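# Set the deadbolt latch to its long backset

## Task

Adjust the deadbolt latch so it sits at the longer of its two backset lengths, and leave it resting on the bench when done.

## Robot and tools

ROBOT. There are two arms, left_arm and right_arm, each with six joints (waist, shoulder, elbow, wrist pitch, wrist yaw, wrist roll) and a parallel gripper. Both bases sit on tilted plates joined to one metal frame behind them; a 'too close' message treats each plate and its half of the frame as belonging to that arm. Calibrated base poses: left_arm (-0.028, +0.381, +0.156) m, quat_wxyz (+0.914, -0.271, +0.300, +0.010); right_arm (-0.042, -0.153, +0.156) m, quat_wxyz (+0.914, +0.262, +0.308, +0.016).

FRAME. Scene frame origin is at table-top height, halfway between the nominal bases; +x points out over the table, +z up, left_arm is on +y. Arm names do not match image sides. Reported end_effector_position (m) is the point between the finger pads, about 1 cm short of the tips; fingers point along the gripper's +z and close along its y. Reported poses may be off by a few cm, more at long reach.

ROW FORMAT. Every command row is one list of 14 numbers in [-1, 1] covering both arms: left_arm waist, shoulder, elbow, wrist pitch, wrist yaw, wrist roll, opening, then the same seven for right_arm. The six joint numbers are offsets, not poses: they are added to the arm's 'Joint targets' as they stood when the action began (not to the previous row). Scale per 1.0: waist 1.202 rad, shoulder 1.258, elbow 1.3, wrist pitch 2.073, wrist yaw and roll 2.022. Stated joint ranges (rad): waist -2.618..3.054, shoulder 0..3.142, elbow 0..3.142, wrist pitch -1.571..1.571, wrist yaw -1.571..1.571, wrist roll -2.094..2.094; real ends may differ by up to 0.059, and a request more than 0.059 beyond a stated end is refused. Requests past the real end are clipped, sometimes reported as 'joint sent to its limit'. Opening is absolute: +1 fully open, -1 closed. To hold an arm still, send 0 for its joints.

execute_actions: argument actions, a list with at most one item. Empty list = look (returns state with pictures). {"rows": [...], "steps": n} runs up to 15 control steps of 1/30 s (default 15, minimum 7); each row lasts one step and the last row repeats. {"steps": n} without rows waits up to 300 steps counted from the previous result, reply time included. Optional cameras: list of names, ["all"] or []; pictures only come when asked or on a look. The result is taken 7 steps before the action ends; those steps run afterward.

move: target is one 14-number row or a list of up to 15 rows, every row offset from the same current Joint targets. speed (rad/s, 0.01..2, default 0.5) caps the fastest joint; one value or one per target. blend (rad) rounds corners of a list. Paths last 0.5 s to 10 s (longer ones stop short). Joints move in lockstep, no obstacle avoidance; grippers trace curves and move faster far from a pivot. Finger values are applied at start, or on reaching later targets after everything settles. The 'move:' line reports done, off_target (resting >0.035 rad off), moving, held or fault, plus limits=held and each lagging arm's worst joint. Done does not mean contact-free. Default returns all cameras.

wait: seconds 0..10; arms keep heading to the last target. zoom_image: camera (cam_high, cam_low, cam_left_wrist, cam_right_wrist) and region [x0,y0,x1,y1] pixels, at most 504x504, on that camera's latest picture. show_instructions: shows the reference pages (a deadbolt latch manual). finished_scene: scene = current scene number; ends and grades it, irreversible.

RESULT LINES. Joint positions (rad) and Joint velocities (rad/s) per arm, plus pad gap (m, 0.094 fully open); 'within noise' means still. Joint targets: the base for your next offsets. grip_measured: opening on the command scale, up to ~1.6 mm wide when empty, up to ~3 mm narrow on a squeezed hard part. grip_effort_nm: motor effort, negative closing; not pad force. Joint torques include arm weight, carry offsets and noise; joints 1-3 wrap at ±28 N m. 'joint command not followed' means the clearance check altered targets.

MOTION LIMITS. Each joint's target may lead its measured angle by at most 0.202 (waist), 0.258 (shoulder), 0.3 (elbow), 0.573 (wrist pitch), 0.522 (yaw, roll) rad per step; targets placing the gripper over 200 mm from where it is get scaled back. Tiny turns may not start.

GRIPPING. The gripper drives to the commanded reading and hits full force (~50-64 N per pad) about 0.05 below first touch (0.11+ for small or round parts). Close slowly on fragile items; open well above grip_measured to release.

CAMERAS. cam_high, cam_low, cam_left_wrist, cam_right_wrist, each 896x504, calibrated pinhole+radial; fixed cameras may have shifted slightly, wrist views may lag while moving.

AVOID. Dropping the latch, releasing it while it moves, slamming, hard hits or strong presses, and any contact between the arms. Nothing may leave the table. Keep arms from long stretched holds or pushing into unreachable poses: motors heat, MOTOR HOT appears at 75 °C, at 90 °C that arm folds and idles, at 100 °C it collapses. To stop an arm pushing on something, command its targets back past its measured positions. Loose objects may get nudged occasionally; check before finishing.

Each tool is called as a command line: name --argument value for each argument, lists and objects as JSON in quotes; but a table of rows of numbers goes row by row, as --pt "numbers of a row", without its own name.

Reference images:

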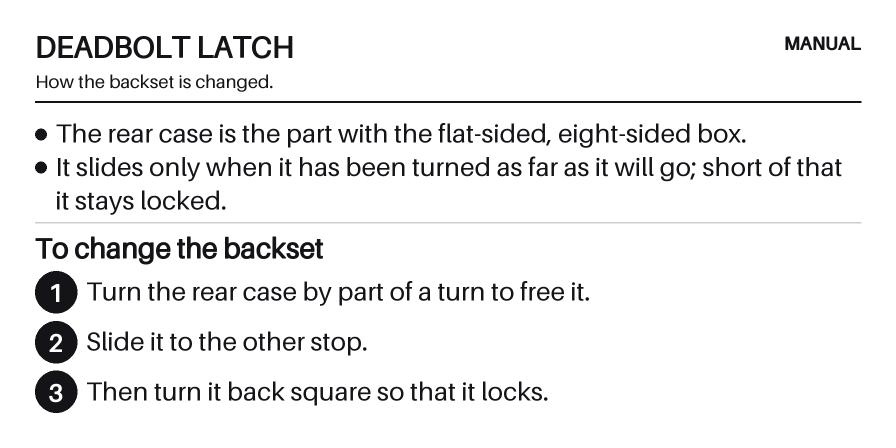

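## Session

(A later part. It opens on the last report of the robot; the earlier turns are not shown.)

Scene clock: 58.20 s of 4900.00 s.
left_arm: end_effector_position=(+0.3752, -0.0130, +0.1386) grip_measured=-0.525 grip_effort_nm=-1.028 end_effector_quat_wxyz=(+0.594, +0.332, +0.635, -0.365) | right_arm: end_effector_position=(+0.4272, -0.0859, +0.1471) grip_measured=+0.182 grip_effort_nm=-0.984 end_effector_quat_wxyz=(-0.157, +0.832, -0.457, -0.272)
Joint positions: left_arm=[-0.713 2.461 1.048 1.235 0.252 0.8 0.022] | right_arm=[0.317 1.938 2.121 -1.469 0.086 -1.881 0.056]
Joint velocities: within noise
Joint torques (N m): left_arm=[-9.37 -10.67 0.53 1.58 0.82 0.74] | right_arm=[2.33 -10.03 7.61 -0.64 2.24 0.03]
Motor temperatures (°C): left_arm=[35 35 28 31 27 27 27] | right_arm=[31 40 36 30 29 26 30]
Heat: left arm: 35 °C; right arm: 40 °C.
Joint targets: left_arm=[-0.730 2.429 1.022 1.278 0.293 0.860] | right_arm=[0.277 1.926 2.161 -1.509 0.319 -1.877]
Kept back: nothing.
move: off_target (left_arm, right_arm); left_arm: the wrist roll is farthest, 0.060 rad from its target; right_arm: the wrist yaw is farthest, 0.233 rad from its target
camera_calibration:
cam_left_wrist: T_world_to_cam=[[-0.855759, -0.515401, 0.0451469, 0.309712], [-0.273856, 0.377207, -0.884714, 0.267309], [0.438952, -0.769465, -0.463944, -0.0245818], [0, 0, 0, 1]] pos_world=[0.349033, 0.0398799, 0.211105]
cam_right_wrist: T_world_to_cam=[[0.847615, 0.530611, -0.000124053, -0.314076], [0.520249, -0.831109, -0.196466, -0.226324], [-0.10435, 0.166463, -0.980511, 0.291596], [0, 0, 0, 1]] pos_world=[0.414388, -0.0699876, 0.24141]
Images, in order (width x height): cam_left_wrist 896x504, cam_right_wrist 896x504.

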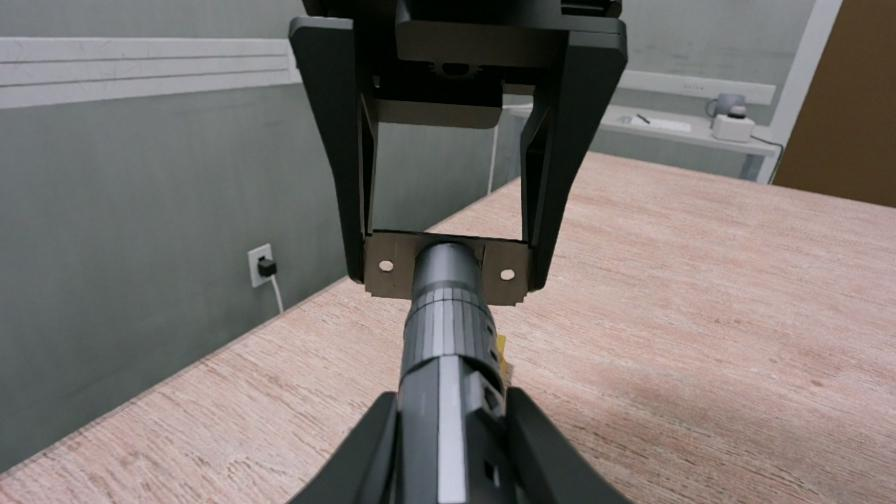

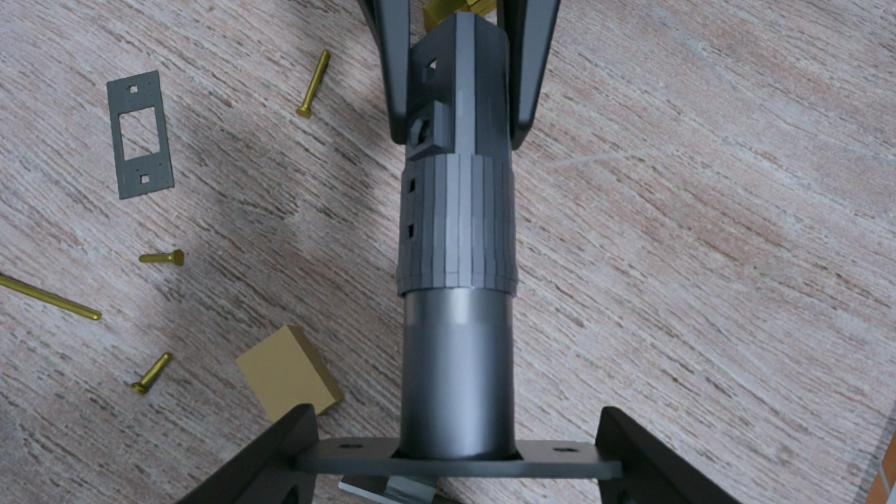

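move --target '[0,0,0,0,0,0,-0.75,-0.015,0,0,0,0.06,0,0.0]' --speed 0.2 --cameras '["cam_right_wrist","cam_left_wrist"]'

Scene clock: 59.53 s of 4900.00 s.
left_arm: end_effector_position=(+0.3719, -0.0147, +0.1348) grip_measured=-0.525 grip_effort_nm=-1.018 end_effector_quat_wxyz=(+0.586, +0.337, +0.638, -0.368) | right_arm: end_effector_position=(+0.4262, -0.0943, +0.1412) grip_measured=+0.180 grip_effort_nm=-0.984 end_effector_quat_wxyz=(-0.133, +0.841, -0.456, -0.258)
Joint positions: left_arm=[-0.713 2.461 1.048 1.213 0.249 0.8 0.022] | right_arm=[0.317 1.941 2.121 -1.479 0.143 -1.881 0.055]
Joint velocities: within noise
Joint torques (N m): left_arm=[-9.36 -10.71 0.62 1.78 0.9 0.72] | right_arm=[1.02 -10.22 7.61 -0.56 3.01 0.04]
Motor temperatures (°C): left_arm=[35 36 28 31 27 27 27] | right_arm=[31 41 36 30 29 26 30]
Heat: left arm: 36 °C; right arm: 41 °C.
Joint targets: left_arm=[-0.730 2.429 1.022 1.278 0.293 0.860] | right_arm=[0.259 1.926 2.161 -1.509 0.441 -1.877]
Kept back: nothing.
move: off_target (left_arm, right_arm); left_arm: the wrist pitch is farthest, 0.065 rad from its target; right_arm: the wrist yaw is farthest, 0.297 rad from its target
camera_calibration:
cam_left_wrist: T_world_to_cam=[[-0.862127, -0.504127, 0.0509271, 0.30799], [-0.280245, 0.390681, -0.87683, 0.265175], [0.422138, -0.770211, -0.478095, -0.0181413], [0, 0, 0, 1]] pos_world=[0.347499, 0.0376947, 0.208155]
cam_right_wrist: T_world_to_cam=[[0.838064, 0.545088, -0.0229713, -0.300125], [0.53646, -0.830999, -0.147144, -0.247782], [-0.0992957, 0.110993, -0.988848, 0.280889], [0, 0, 0, 1]] pos_world=[0.41234, -0.0734891, 0.234403]
Images, in order (width x height): cam_left_wrist 896x504, cam_right_wrist 896x504.

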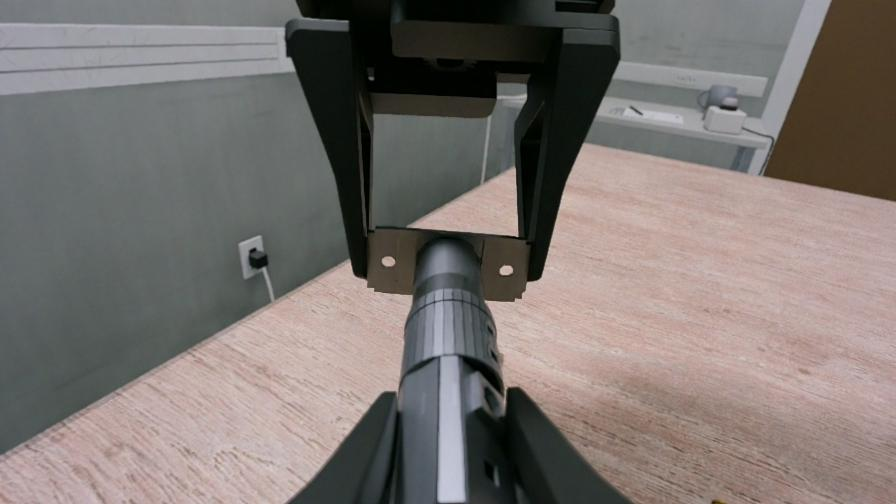

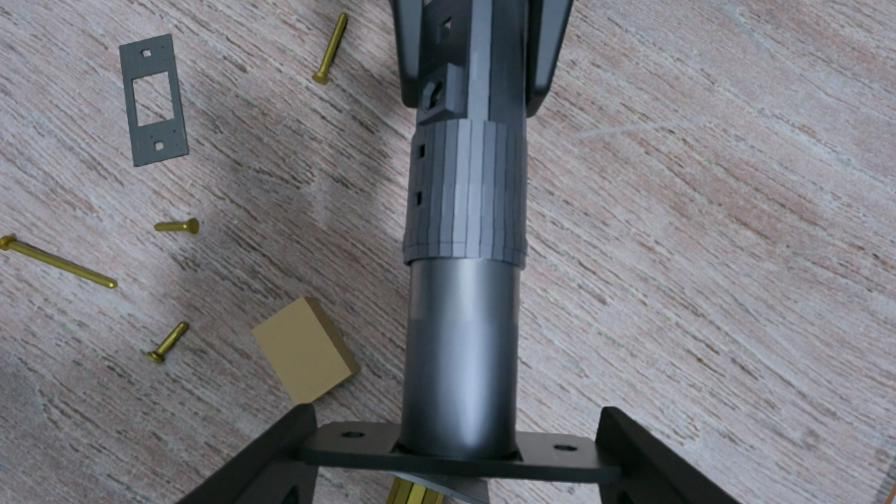

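move --target '[0,0,0,0,0,0,-0.75,0,0,0,0,0.04,0,0.0]' --speed 0.2 --cameras '["cam_right_wrist","cam_low"]'

Scene clock: 61.67 s of 4900.00 s.
left_arm: end_effector_position=(+0.3665, -0.0119, +0.1364) grip_measured=-0.525 grip_effort_nm=-1.018 end_effector_quat_wxyz=(+0.600, +0.353, +0.625, -0.355) | right_arm: end_effector_position=(+0.4393, -0.1819, +0.1036) grip_measured=+0.002 grip_effort_nm=-0.061 end_effector_quat_wxyz=(+0.021, +0.867, -0.478, -0.138)
Joint positions: left_arm=[-0.713 2.461 1.023 1.247 0.259 0.853 0.022] | right_arm=[0.243 1.945 2.141 -1.499 0.516 -1.887 0.047]
Joint velocities: within noise
Joint torques (N m): left_arm=[-9.2 -10.58 2.47 1.46 0.76 0.09] | right_arm=[6.15 -11.11 5.9 -0.4 -0.06 0.09]
Motor temperatures (°C): left_arm=[35 36 28 31 27 27 27] | right_arm=[31 41 36 30 30 26 30]
Heat: left arm: 36 °C; right arm: 41 °C.
Joint targets: left_arm=[-0.729 2.429 1.022 1.278 0.293 0.860] | right_arm=[0.259 1.926 2.161 -1.509 0.521 -1.877]
Kept back: nothing.
move: done
camera_calibration:
cam_right_wrist: T_world_to_cam=[[0.825592, 0.535316, -0.178423, -0.244429], [0.563563, -0.798048, 0.213345, -0.376398], [-0.0281829, -0.276688, -0.960546, 0.15005], [0, 0, 0, 1]] pos_world=[0.418152, -0.12802, 0.180821]
Images, in order (width x height): cam_low 896x504, cam_right_wrist 896x504.

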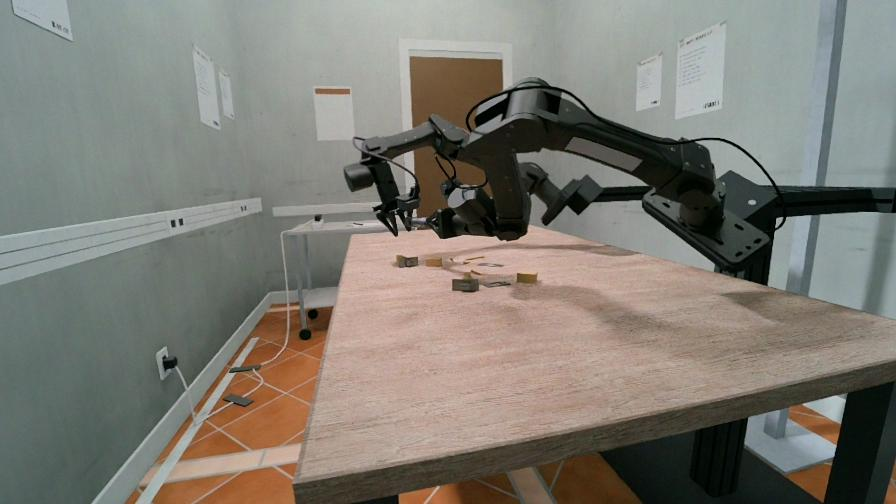

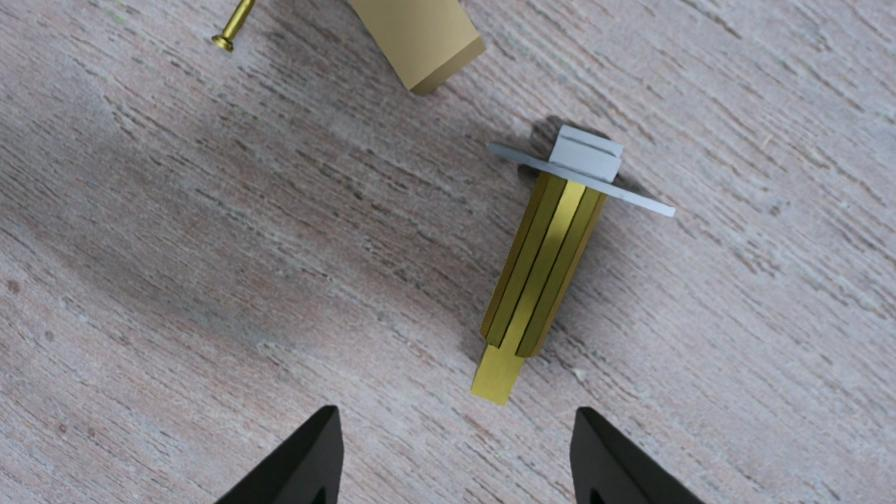

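wait --seconds 0.1

zoom_image --camera "cam_left_wrist" --region '[340, 200, 580, 504]'

zoom_image --camera "cam_low" --region '[360, 180, 480, 250]'

zoom_image --camera "cam_high" --region '[400, 130, 560, 250]'

Scene clock: 62.03 s of 4900.00 s.
left_arm: end_effector_position=(+0.3665, -0.0119, +0.1364) grip_measured=-0.525 grip_effort_nm=-1.018 end_effector_quat_wxyz=(+0.600, +0.353, +0.625, -0.355) | right_arm: end_effector_position=(+0.4394, -0.1820, +0.1036) grip_measured=+0.002 grip_effort_nm=-0.056 end_effector_quat_wxyz=(+0.022, +0.867, -0.478, -0.137)
Joint positions: left_arm=[-0.713 2.461 1.023 1.247 0.259 0.854 0.022] | right_arm=[0.243 1.945 2.141 -1.499 0.516 -1.887 0.047]
Joint velocities: within noise
Joint torques (N m): left_arm=[-9.32 -10.58 2.52 1.46 0.78 0.07] | right_arm=[6.15 -11.11 5.9 -0.41 -0.05 0.1]
Motor temperatures (°C): left_arm=[35 36 28 31 27 27 27] | right_arm=[31 41 36 30 30 26 30]
Heat: left arm: 36 °C; right arm: 41 °C.
Joint targets: left_arm=[-0.729 2.429 1.022 1.278 0.293 0.860] | right_arm=[0.259 1.926 2.161 -1.509 0.522 -1.877]
Steps of this call (1-11: nothing new was sent). Readings (joint positions of left_arm | right_arm):
1: [-0.713 2.461 1.023 1.247 0.259 0.853] | [0.243 1.945 2.141 -1.499 0.516 -1.887]
2: [-0.713 2.461 1.023 1.247 0.259 0.853] | [0.243 1.945 2.141 -1.499 0.516 -1.887]
4: [-0.713 2.461 1.023 1.247 0.259 0.853] | [0.243 1.945 2.141 -1.499 0.516 -1.887]
8: [-0.713 2.461 1.023 1.247 0.259 0.853] | [0.243 1.945 2.141 -1.499 0.516 -1.887]
11: the state above
camera_calibration:
cam_left_wrist: T_world_to_cam=[[-0.864854, -0.502005, -0.00434709, 0.313193], [-0.231068, 0.405741, -0.884297, 0.247185], [0.445686, -0.763783, -0.466904, -0.022961], [0, 0, 0, 1]] pos_world=[0.338216, 0.0393945, 0.209226]
cam_right_wrist: T_world_to_cam=[[0.825534, 0.535332, -0.178645, -0.244336], [0.56366, -0.797797, 0.214027, -0.376582], [-0.0279471, -0.277381, -0.960353, 0.149745], [0, 0, 0, 1]] pos_world=[0.418158, -0.128099, 0.180757]

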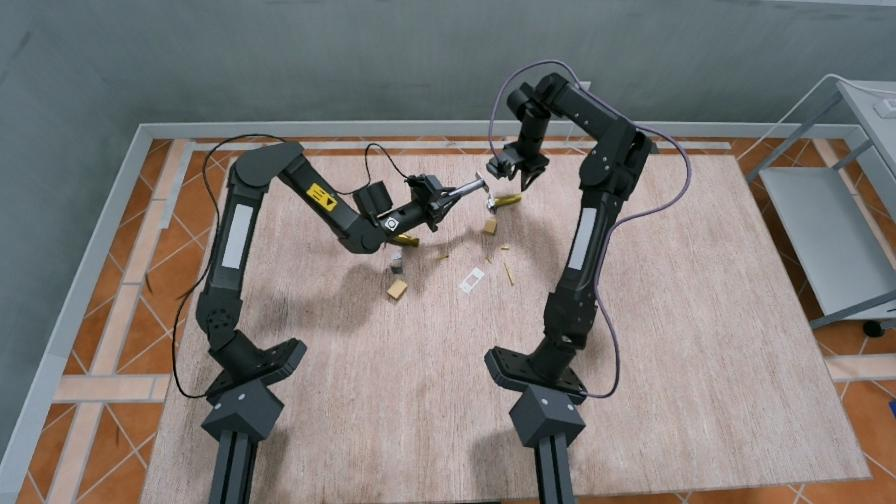

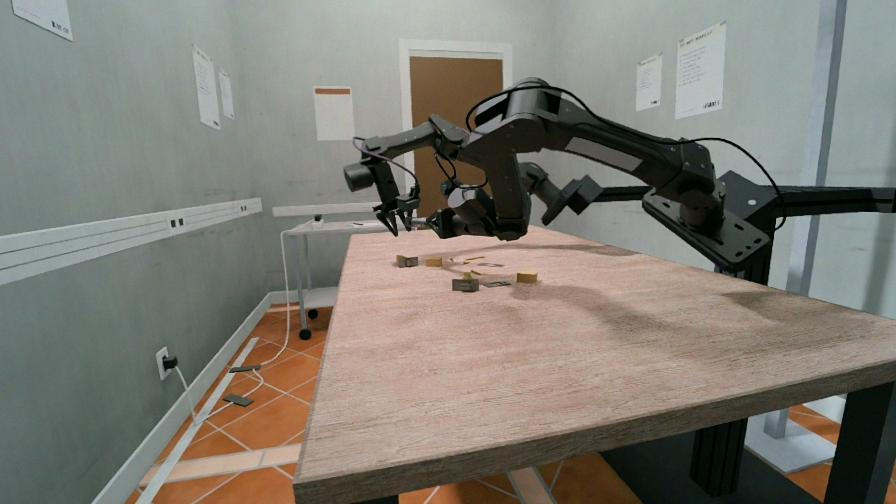

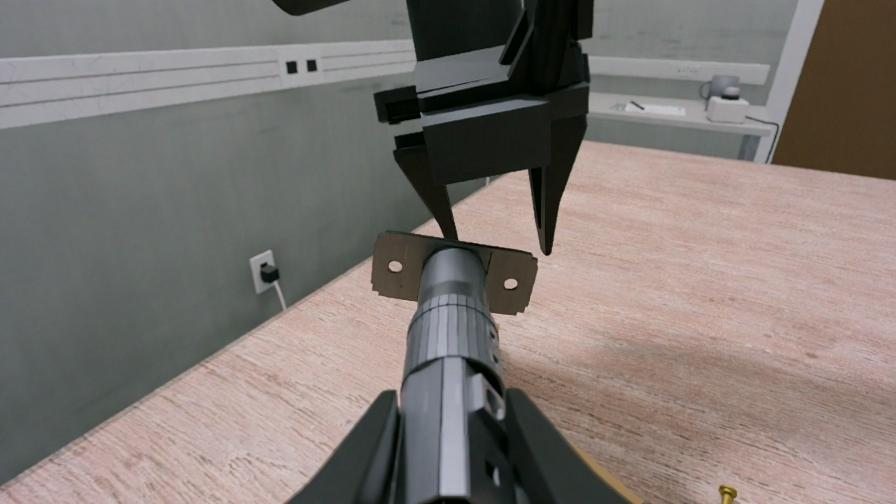

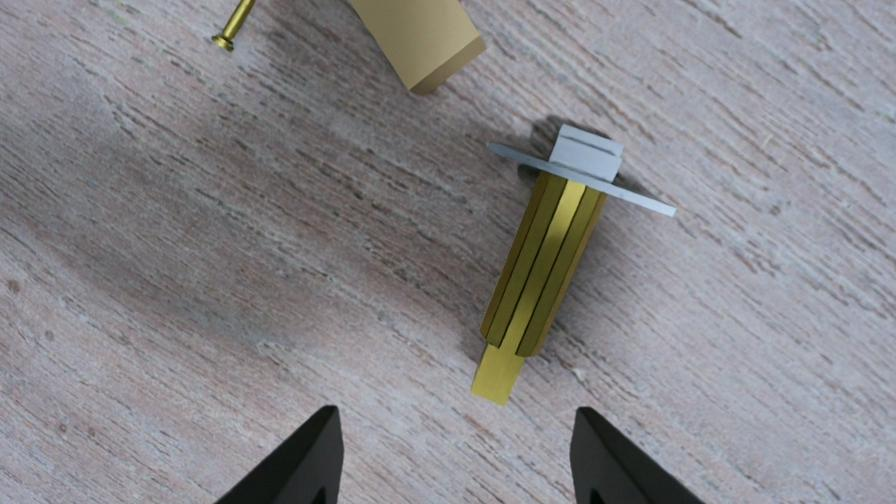

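Scaled by 1.658 from the camera's 896x504 image, which has a finer 1280x720 frame.

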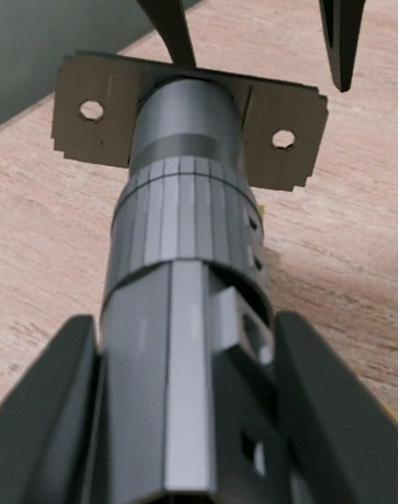

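Scaled by 4.200 from the camera's 896x504 image, which has a finer 1280x720 frame.

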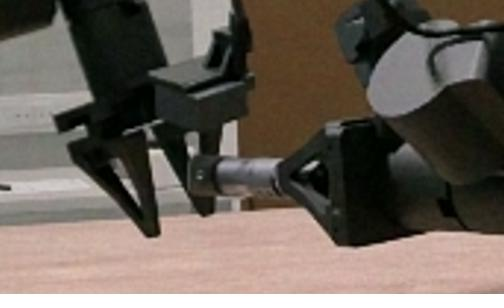

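Scaled by 3.150 from the camera's 896x504 image, which has a finer 1280x720 frame.

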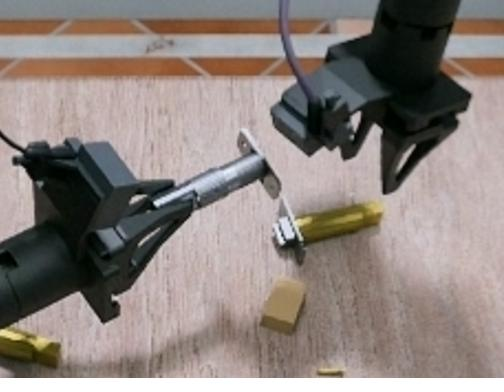

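move --pt "0 0 0 0 0 -0.073 -0.75 0.034 -0.1 -0.016 0.014 -0.11 0.013 0.6" --pt "0 0 0 0 0 -0.073 -0.75 0.0923 -0.0326 -0.0777 0.0285 -0.2161 0.0381 0.6" --speed '[0.4,0.4]' --blend '[0.05,0]'

Scene clock: 67.33 s of 4900.00 s.
left_arm: end_effector_position=(+0.3666, -0.0118, +0.1365) grip_measured=-0.525 grip_effort_nm=-1.013 end_effector_quat_wxyz=(+0.575, +0.310, +0.647, -0.394) | right_arm: end_effector_position=(+0.4231, -0.0897, +0.1642) grip_measured=+0.598 grip_effort_nm=0.149 end_effector_quat_wxyz=(-0.155, +0.824, -0.479, -0.261)
Joint positions: left_arm=[-0.713 2.461 1.023 1.247 0.259 0.719 0.022] | right_arm=[0.35 1.874 2.071 -1.459 0.112 -1.811 0.075]
Joint velocities: within noise
Joint torques (N m): left_arm=[-9.24 -10.59 2.45 1.45 0.79 -0.08] | right_arm=[6.65 -7.86 3.18 -0.08 -0.66 0.11]
Motor temperatures (°C): left_arm=[35 37 28 32 27 27 27] | right_arm=[32 42 35 30 29 26 30]
Heat: left arm: 37 °C; right arm: 42 °C.
Joint targets: left_arm=[-0.729 2.429 1.022 1.278 0.293 0.712] | right_arm=[0.370 1.885 2.060 -1.449 0.085 -1.800]
Kept back: nothing.
move: done
camera_calibration:
cam_left_wrist: T_world_to_cam=[[-0.855255, -0.501622, 0.130057, 0.29147], [-0.335506, 0.344727, -0.876698, 0.283822], [0.394937, -0.793435, -0.463126, -0.00517011], [0, 0, 0, 1]] pos_world=[0.346547, 0.044265, 0.208524]
cam_right_wrist: T_world_to_cam=[[0.871323, 0.490664, -0.00675785, -0.321146], [0.482093, -0.858509, -0.17478, -0.21383], [-0.0915602, 0.149032, -0.984584, 0.302255], [0, 0, 0, 1]] pos_world=[0.410582, -0.0710465, 0.258052]

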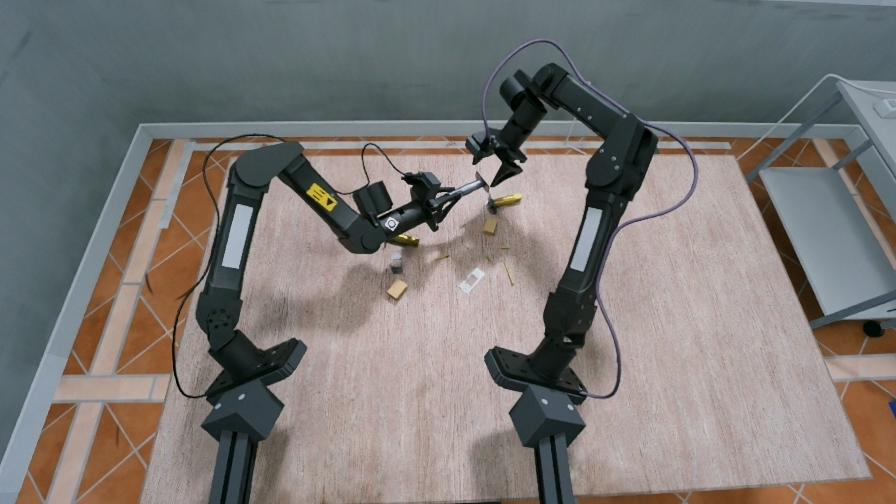

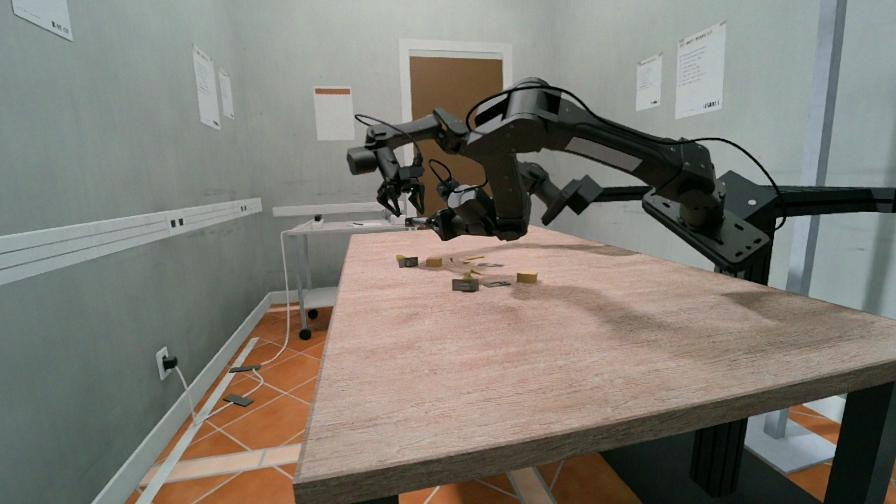

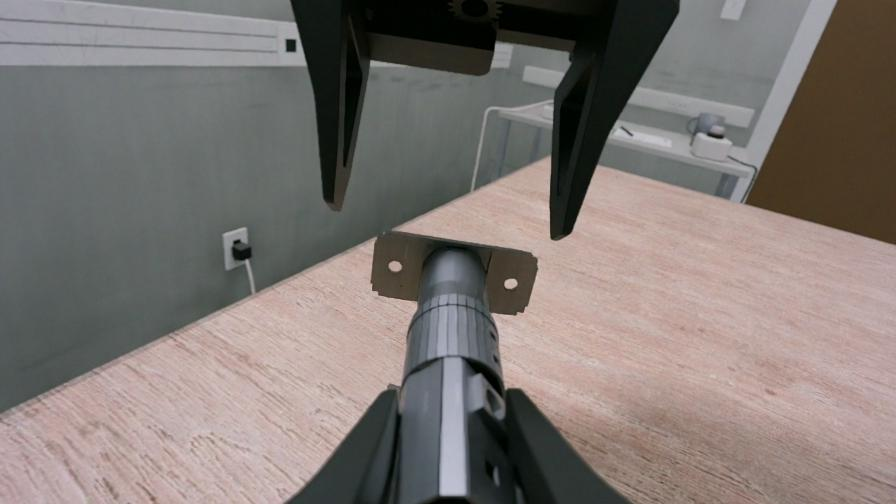

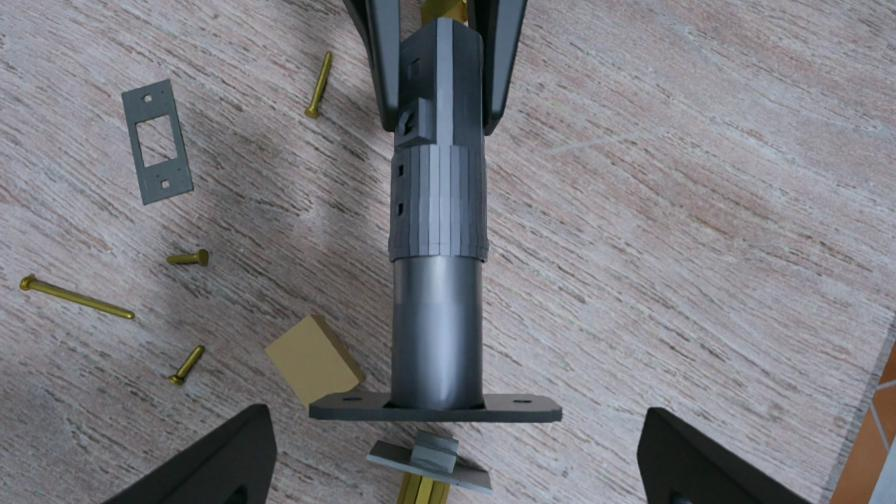

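move --target '[0,0,0,0,0,0,-0.75,-0.0532,-0.0453,-0.1092,0.0589,-0.0069,-0.0361,0.6]' --speed 0.15 --cameras '["cam_left_wrist","cam_right_wrist"]'

Scene clock: 70.43 s of 4900.00 s.
left_arm: end_effector_position=(+0.3666, -0.0118, +0.1365) grip_measured=-0.525 grip_effort_nm=-1.023 end_effector_quat_wxyz=(+0.575, +0.310, +0.647, -0.394) | right_arm: end_effector_position=(+0.4141, -0.0849, +0.1323) grip_measured=+0.598 grip_effort_nm=0.149 end_effector_quat_wxyz=(-0.154, +0.826, -0.474, -0.263)
Joint positions: left_arm=[-0.713 2.461 1.023 1.247 0.259 0.719 0.022] | right_arm=[0.305 1.861 1.933 -1.337 0.097 -1.862 0.075]
Joint velocities: within noise
Joint torques (N m): left_arm=[-9.33 -10.5 2.48 1.45 0.79 -0.07] | right_arm=[5.12 -11.51 2.85 -0.13 -0.65 -0.12]
Motor temperatures (°C): left_arm=[35 37 28 32 27 27 27] | right_arm=[32 42 35 29 29 26 30]
Heat: left arm: 37 °C; right arm: 42 °C.
Joint targets: left_arm=[-0.729 2.429 1.022 1.278 0.293 0.713] | right_arm=[0.306 1.828 1.918 -1.328 0.070 -1.873]
Kept back: nothing.
move: done
camera_calibration:
cam_left_wrist: T_world_to_cam=[[-0.855255, -0.501622, 0.130057, 0.29147], [-0.335506, 0.344727, -0.876698, 0.283822], [0.394937, -0.793435, -0.463126, -0.00517011], [0, 0, 0, 1]] pos_world=[0.346547, 0.044265, 0.208524]
cam_right_wrist: T_world_to_cam=[[0.865661, 0.500574, -0.00759043, -0.312577], [0.491426, -0.852539, -0.177983, -0.213892], [-0.0955647, 0.150343, -0.984004, 0.271012], [0, 0, 0, 1]] pos_world=[0.401597, -0.0666285, 0.226235]
Images, in order (width x height): cam_left_wrist 896x504, cam_right_wrist 896x504.

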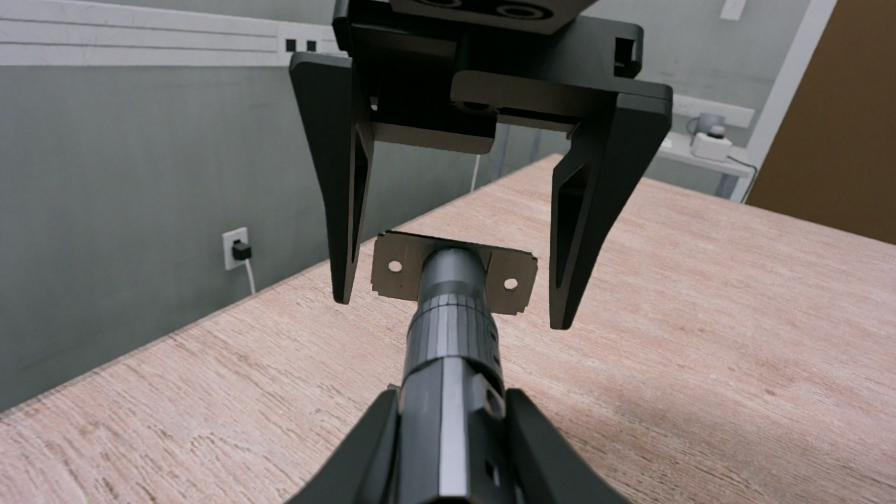

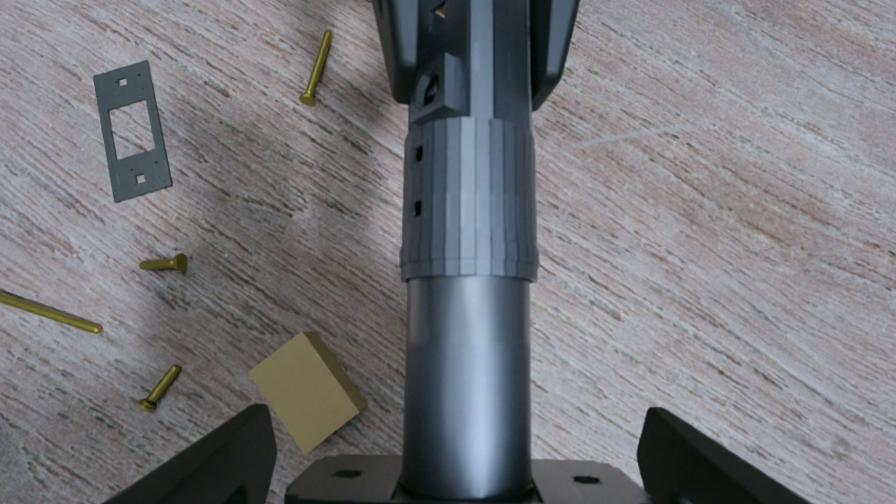

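execute_actions --actions '[{"rows":[[0,0,0,0,0,0,-0.75,0,0,0,0,0,0,0.45],[0,0,0,0,0,0,-0.75,0,0,0,0,0,0,0.38],[0,0,0,0,0,0,-0.75,0,0,0,0,0,0,0.33],[0,0,0,0,0,0,-0.75,0,0,0,0,0,0,0.30],[0,0,0,0,0,0,-0.75,0,0,0,0,0,0,0.275],[0,0,0,0,0,0,-0.75,0,0,0,0,0,0,0.255],[0,0,0,0,0,0,-0.75,0,0,0,0,0,0,0.235],[0,0,0,0,0,0,-0.75,0,0,0,0,0,0,0.22],[0,0,0,0,0,0,-0.75,0,0,0,0,0,0,0.21],[0,0,0,0,0,0,-0.75,0,0,0,0,0,0,0.20],[0,0,0,0,0,0,-0.75,0,0,0,0,0,0,0.19],[0,0,0,0,0,0,-0.75,0,0,0,0,0,0,0.18],[0,0,0,0,0,0,-0.75,0,0,0,0,0,0,0.16],[0,0,0,0,0,0,-0.75,0,0,0,0,0,0,0.12],[0,0,0,0,0,0,-0.75,0,0,0,0,0,0,0.0]],"steps":15}]'

wait --seconds 0.9 --cameras '["cam_left_wrist","cam_right_wrist"]'

Scene clock: 71.33 s of 4900.00 s.
left_arm: end_effector_position=(+0.3666, -0.0118, +0.1366) grip_measured=-0.525 grip_effort_nm=-1.028 end_effector_quat_wxyz=(+0.575, +0.310, +0.647, -0.394) | right_arm: end_effector_position=(+0.4149, -0.0845, +0.1322) grip_measured=+0.232 grip_effort_nm=-0.027 end_effector_quat_wxyz=(-0.155, +0.826, -0.474, -0.262)
Joint positions: left_arm=[-0.713 2.461 1.023 1.247 0.26 0.718 0.022] | right_arm=[0.305 1.861 1.933 -1.334 0.096 -1.863 0.058]
Joint velocities: left_arm=[within noise] | right_arm=[-0.022 -0.012 0.022 -0.022 -0.022 0.007 -0.022]
Joint torques (N m): left_arm=[-9.21 -10.56 2.54 1.47 0.74 -0.08] | right_arm=[5.15 -11.52 2.89 -0.2 -0.62 -0.11]
Motor temperatures (°C): left_arm=[35 38 28 32 27 27 27] | right_arm=[32 42 35 29 29 26 30]
Heat: left arm: 38 °C; right arm: 42 °C.
Joint targets: left_arm=[-0.729 2.429 1.022 1.278 0.292 0.712] | right_arm=[0.306 1.828 1.918 -1.327 0.071 -1.873]
Steps of this call (1-19: nothing new was sent; 20-27: this action's first 8). Readings (joint positions of left_arm | right_arm):
20: [-0.713 2.461 1.023 1.247 0.259 0.719] | [0.305 1.861 1.933 -1.337 0.097 -1.863]
21: [-0.713 2.461 1.023 1.247 0.259 0.719] | [0.305 1.861 1.933 -1.337 0.097 -1.863]
23: [-0.713 2.461 1.023 1.247 0.259 0.719] | [0.305 1.861 1.933 -1.337 0.097 -1.863]
27: the state above

Scene clock: 72.47 s of 4900.00 s.
left_arm: end_effector_position=(+0.3666, -0.0118, +0.1366) grip_measured=-0.525 grip_effort_nm=-1.028 end_effector_quat_wxyz=(+0.575, +0.310, +0.647, -0.394) | right_arm: end_effector_position=(+0.4150, -0.0845, +0.1322) grip_measured=+0.185 grip_effort_nm=-0.984 end_effector_quat_wxyz=(-0.155, +0.826, -0.474, -0.262)
Joint positions: left_arm=[-0.713 2.461 1.023 1.247 0.26 0.718 0.022] | right_arm=[0.305 1.861 1.933 -1.334 0.096 -1.863 0.056]
Joint velocities: within noise
Joint torques (N m): left_arm=[-9.28 -10.59 2.51 1.46 0.75 -0.06] | right_arm=[5.15 -11.54 2.88 -0.15 -0.64 -0.11]
Motor temperatures (°C): left_arm=[35 38 28 32 27 27 27] | right_arm=[32 42 35 29 29 26 30]
Heat: left arm: 38 °C; right arm: 42 °C.
Joint targets: left_arm=[-0.729 2.429 1.022 1.278 0.292 0.713] | right_arm=[0.306 1.828 1.918 -1.328 0.071 -1.873]
Steps of this call (1-7: your previous action's last 7; 8-15: toward your last target; 16-34: nothing new was sent). Readings (joint positions of left_arm | right_arm):
1: [-0.713 2.461 1.023 1.247 0.260 0.718] | [0.305 1.861 1.933 -1.334 0.096 -1.863]
2: [-0.713 2.461 1.023 1.247 0.260 0.718] | [0.305 1.861 1.933 -1.334 0.096 -1.863]
4: [-0.713 2.461 1.023 1.247 0.260 0.718] | [0.305 1.861 1.933 -1.334 0.096 -1.863]
8: [-0.713 2.461 1.023 1.247 0.260 0.718] | [0.305 1.861 1.933 -1.334 0.096 -1.863]
34: the state above
All arms were judged still, so your last target was given up. Each gripper or tool keeps its last command.
camera_calibration:
cam_left_wrist: T_world_to_cam=[[-0.855347, -0.501364, 0.130444, 0.291404], [-0.335592, 0.344413, -0.876788, 0.283903], [0.394664, -0.793734, -0.462846, -0.00509115], [0, 0, 0, 1]] pos_world=[0.346537, 0.0442788, 0.208555]
cam_right_wrist: T_world_to_cam=[[0.866484, 0.499189, -0.00399877, -0.314456], [0.490637, -0.853062, -0.17765, -0.213777], [-0.0920923, 0.151969, -0.984086, 0.269671], [0, 0, 0, 1]] pos_world=[0.402193, -0.0663737, 0.226144]
Images, in order (width x height): cam_left_wrist 896x504, cam_right_wrist 896x504.

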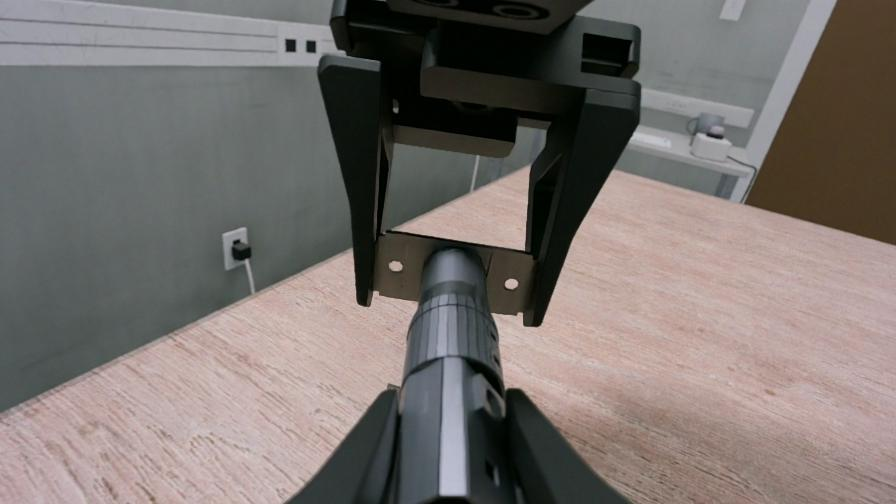

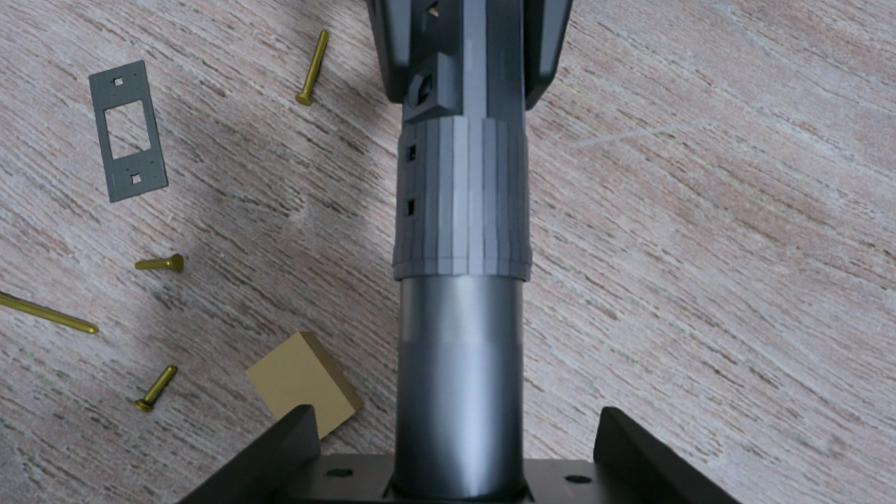

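move --target '[0,0,0,0,0,-0.3,-0.75,0,0,0,0,0,0,0.0]' --speed 0.6 --cameras '["cam_left_wrist","cam_right_wrist"]'

Scene clock: 74.77 s of 4900.00 s.
left_arm: end_effector_position=(+0.3673, -0.0114, +0.1359) grip_measured=-0.526 grip_effort_nm=-1.018 end_effector_quat_wxyz=(+0.431, +0.101, +0.712, -0.546) | right_arm: end_effector_position=(+0.4150, -0.0844, +0.1323) grip_measured=+0.185 grip_effort_nm=-0.979 end_effector_quat_wxyz=(-0.156, +0.826, -0.474, -0.262)
Joint positions: left_arm=[-0.713 2.461 1.023 1.248 0.254 0.111 0.022] | right_arm=[0.305 1.861 1.933 -1.334 0.096 -1.865 0.056]
Joint velocities: within noise
Joint torques (N m): left_arm=[-9.28 -10.52 2.54 1.45 0.83 -0.06] | right_arm=[5.14 -11.51 2.86 -0.16 -0.63 -0.09]
Motor temperatures (°C): left_arm=[35 38 28 32 27 27 28] | right_arm=[32 43 35 29 29 26 30]
Heat: left arm: 38 °C; right arm: 43 °C.
Joint targets: left_arm=[-0.729 2.429 1.022 1.278 0.292 0.106] | right_arm=[0.306 1.828 1.918 -1.328 0.071 -1.873]
Kept back: nothing.
move: off_target (left_arm); left_arm: the wrist yaw is farthest, 0.038 rad from its target
camera_calibration:
cam_left_wrist: T_world_to_cam=[[-0.626692, -0.394535, 0.672011, 0.135979], [-0.755215, 0.0949003, -0.64857, 0.403641], [0.19211, -0.913967, -0.357432, 0.0533501], [0, 0, 0, 1]] pos_world=[0.379804, 0.0641032, 0.189479]
cam_right_wrist: T_world_to_cam=[[0.865896, 0.500216, -0.00302399, -0.314273], [0.491763, -0.85234, -0.178003, -0.214078], [-0.0916172, 0.152645, -0.984025, 0.269551], [0, 0, 0, 1]] pos_world=[0.402099, -0.0664082, 0.226188]
Images, in order (width x height): cam_left_wrist 896x504, cam_right_wrist 896x504.

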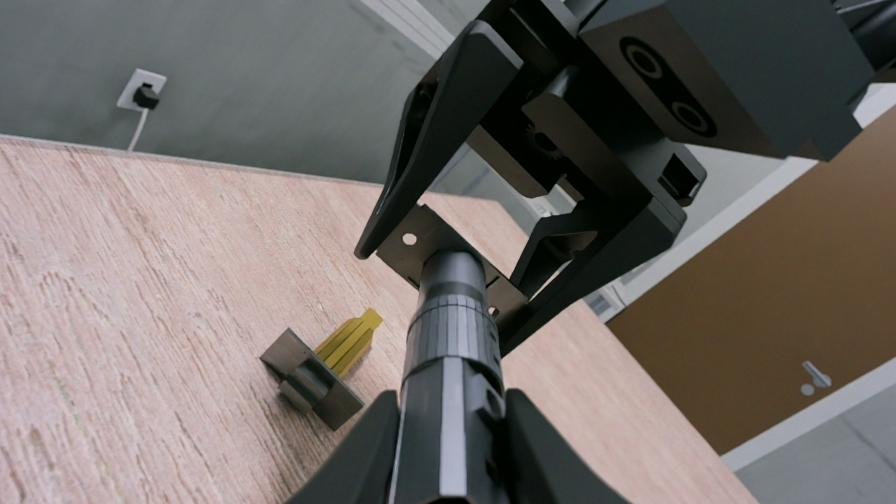

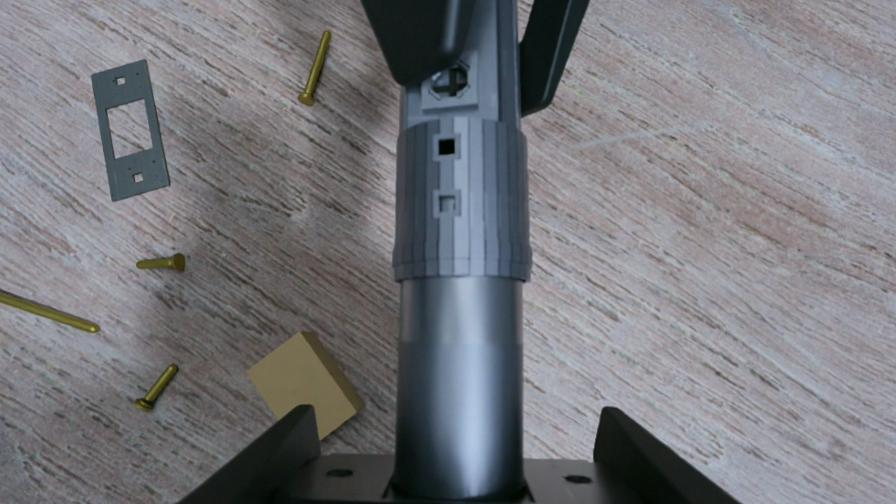

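move --target '[0,0,0,0,0,-0.125,-0.75,0,0,0,0,0,0,0.0]' --speed 0.4 --cameras '["cam_right_wrist"]'

zoom_image --camera "cam_right_wrist" --region '[360, 60, 580, 300]'

Scene clock: 76.23 s of 4900.00 s.
left_arm: end_effector_position=(+0.3676, -0.0112, +0.1355) grip_measured=-0.526 grip_effort_nm=-1.018 end_effector_quat_wxyz=(+0.362, +0.014, +0.719, -0.593) | right_arm: end_effector_position=(+0.4150, -0.0843, +0.1323) grip_measured=+0.185 grip_effort_nm=-0.989 end_effector_quat_wxyz=(-0.157, +0.827, -0.472, -0.262)
Joint positions: left_arm=[-0.713 2.461 1.023 1.248 0.251 -0.13 0.022] | right_arm=[0.305 1.861 1.933 -1.334 0.095 -1.868 0.056]
Joint velocities: within noise
Joint torques (N m): left_arm=[-9.28 -10.59 2.5 1.47 0.85 -0.17] | right_arm=[5.14 -11.51 2.86 -0.15 -0.62 -0.05]
Motor temperatures (°C): left_arm=[35 38 28 32 27 27 28] | right_arm=[32 43 35 29 29 26 30]
Heat: left arm: 38 °C; right arm: 43 °C.
Joint targets: left_arm=[-0.729 2.429 1.022 1.278 0.293 -0.147] | right_arm=[0.306 1.828 1.918 -1.327 0.071 -1.873]
Kept back: nothing.
move: off_target (left_arm); left_arm: the wrist yaw is farthest, 0.041 rad from its target
camera_calibration:
cam_right_wrist: T_world_to_cam=[[0.864559, 0.502531, -0.000850022, -0.313849], [0.494311, -0.850719, -0.178701, -0.214788], [-0.0905258, 0.154077, -0.983903, 0.269258], [0, 0, 0, 1]] pos_world=[0.401888, -0.0664919, 0.226275]
Images, in order (width x height): cam_right_wrist 896x504.

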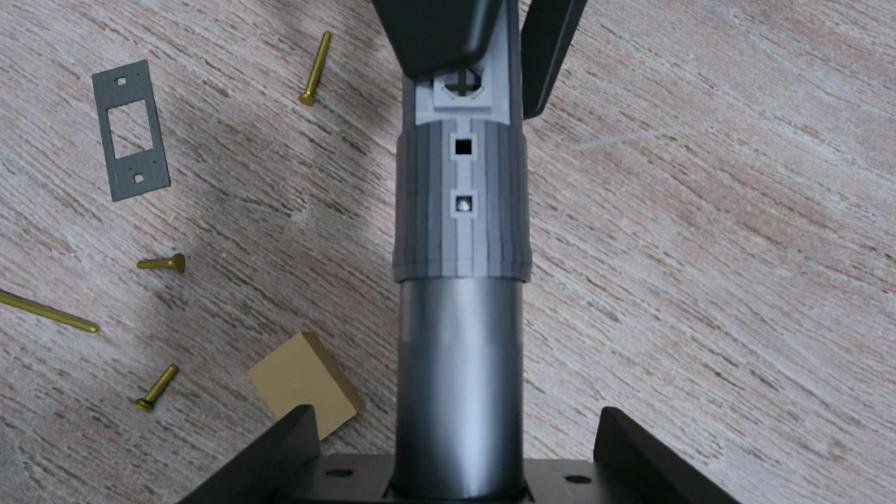

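Scaled by 2.100 from the camera's 896x504 image, which has a finer 1280x720 frame.

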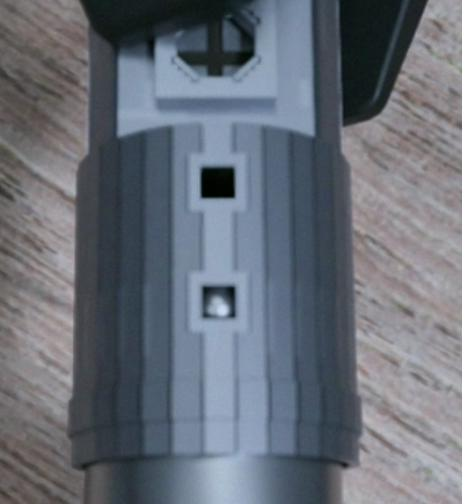

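move --target '[0,0,0,0,0,-0.025,-0.75,0,0,0,0,0,0,0.0]' --speed 0.4 --cameras '["cam_right_wrist"]'

Scene clock: 77.40 s of 4900.00 s.
left_arm: end_effector_position=(+0.3678, -0.0111, +0.1357) grip_measured=-0.526 grip_effort_nm=-1.013 end_effector_quat_wxyz=(+0.349, -0.003, +0.719, -0.601) | right_arm: end_effector_position=(+0.4146, -0.0844, +0.1324) grip_measured=+0.185 grip_effort_nm=-0.994 end_effector_quat_wxyz=(-0.156, +0.827, -0.472, -0.263)
Joint positions: left_arm=[-0.713 2.461 1.023 1.25 0.251 -0.177 0.022] | right_arm=[0.305 1.861 1.933 -1.335 0.095 -1.868 0.056]
Joint velocities: within noise
Joint torques (N m): left_arm=[-9.25 -10.62 2.45 1.45 0.85 -0.23] | right_arm=[5.14 -11.52 2.86 -0.14 -0.62 -0.06]
Motor temperatures (°C): left_arm=[35 38 28 32 27 27 28] | right_arm=[32 44 35 29 29 26 30]
Heat: left arm: 38 °C; right arm: 44 °C.
Joint targets: left_arm=[-0.729 2.429 1.022 1.278 0.293 -0.197] | right_arm=[0.306 1.828 1.918 -1.327 0.071 -1.873]
Kept back: nothing.
move: off_target (left_arm); left_arm: the wrist yaw is farthest, 0.042 rad from its target
camera_calibration:
cam_right_wrist: T_world_to_cam=[[0.864071, 0.503366, -0.00194869, -0.313068], [0.494924, -0.850273, -0.179125, -0.21485], [-0.0918226, 0.153813, -0.983824, 0.269807], [0, 0, 0, 1]] pos_world=[0.401622, -0.0665931, 0.226348]
Images, in order (width x height): cam_right_wrist 896x504.

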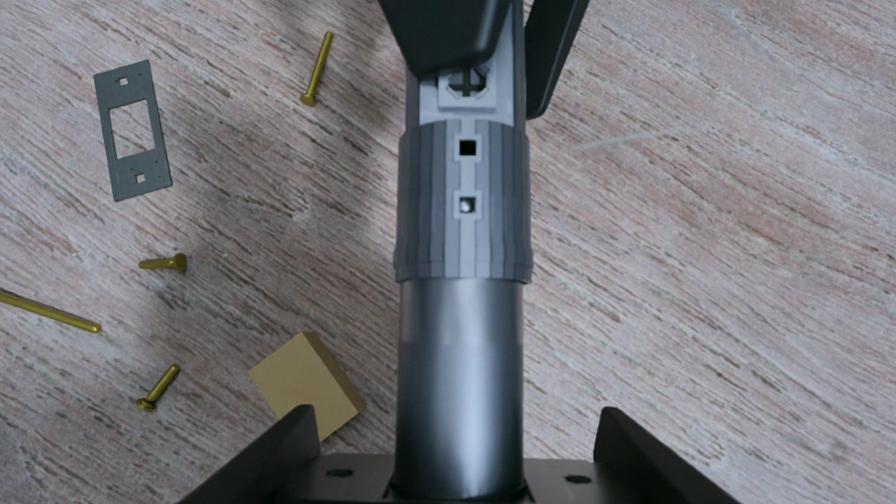

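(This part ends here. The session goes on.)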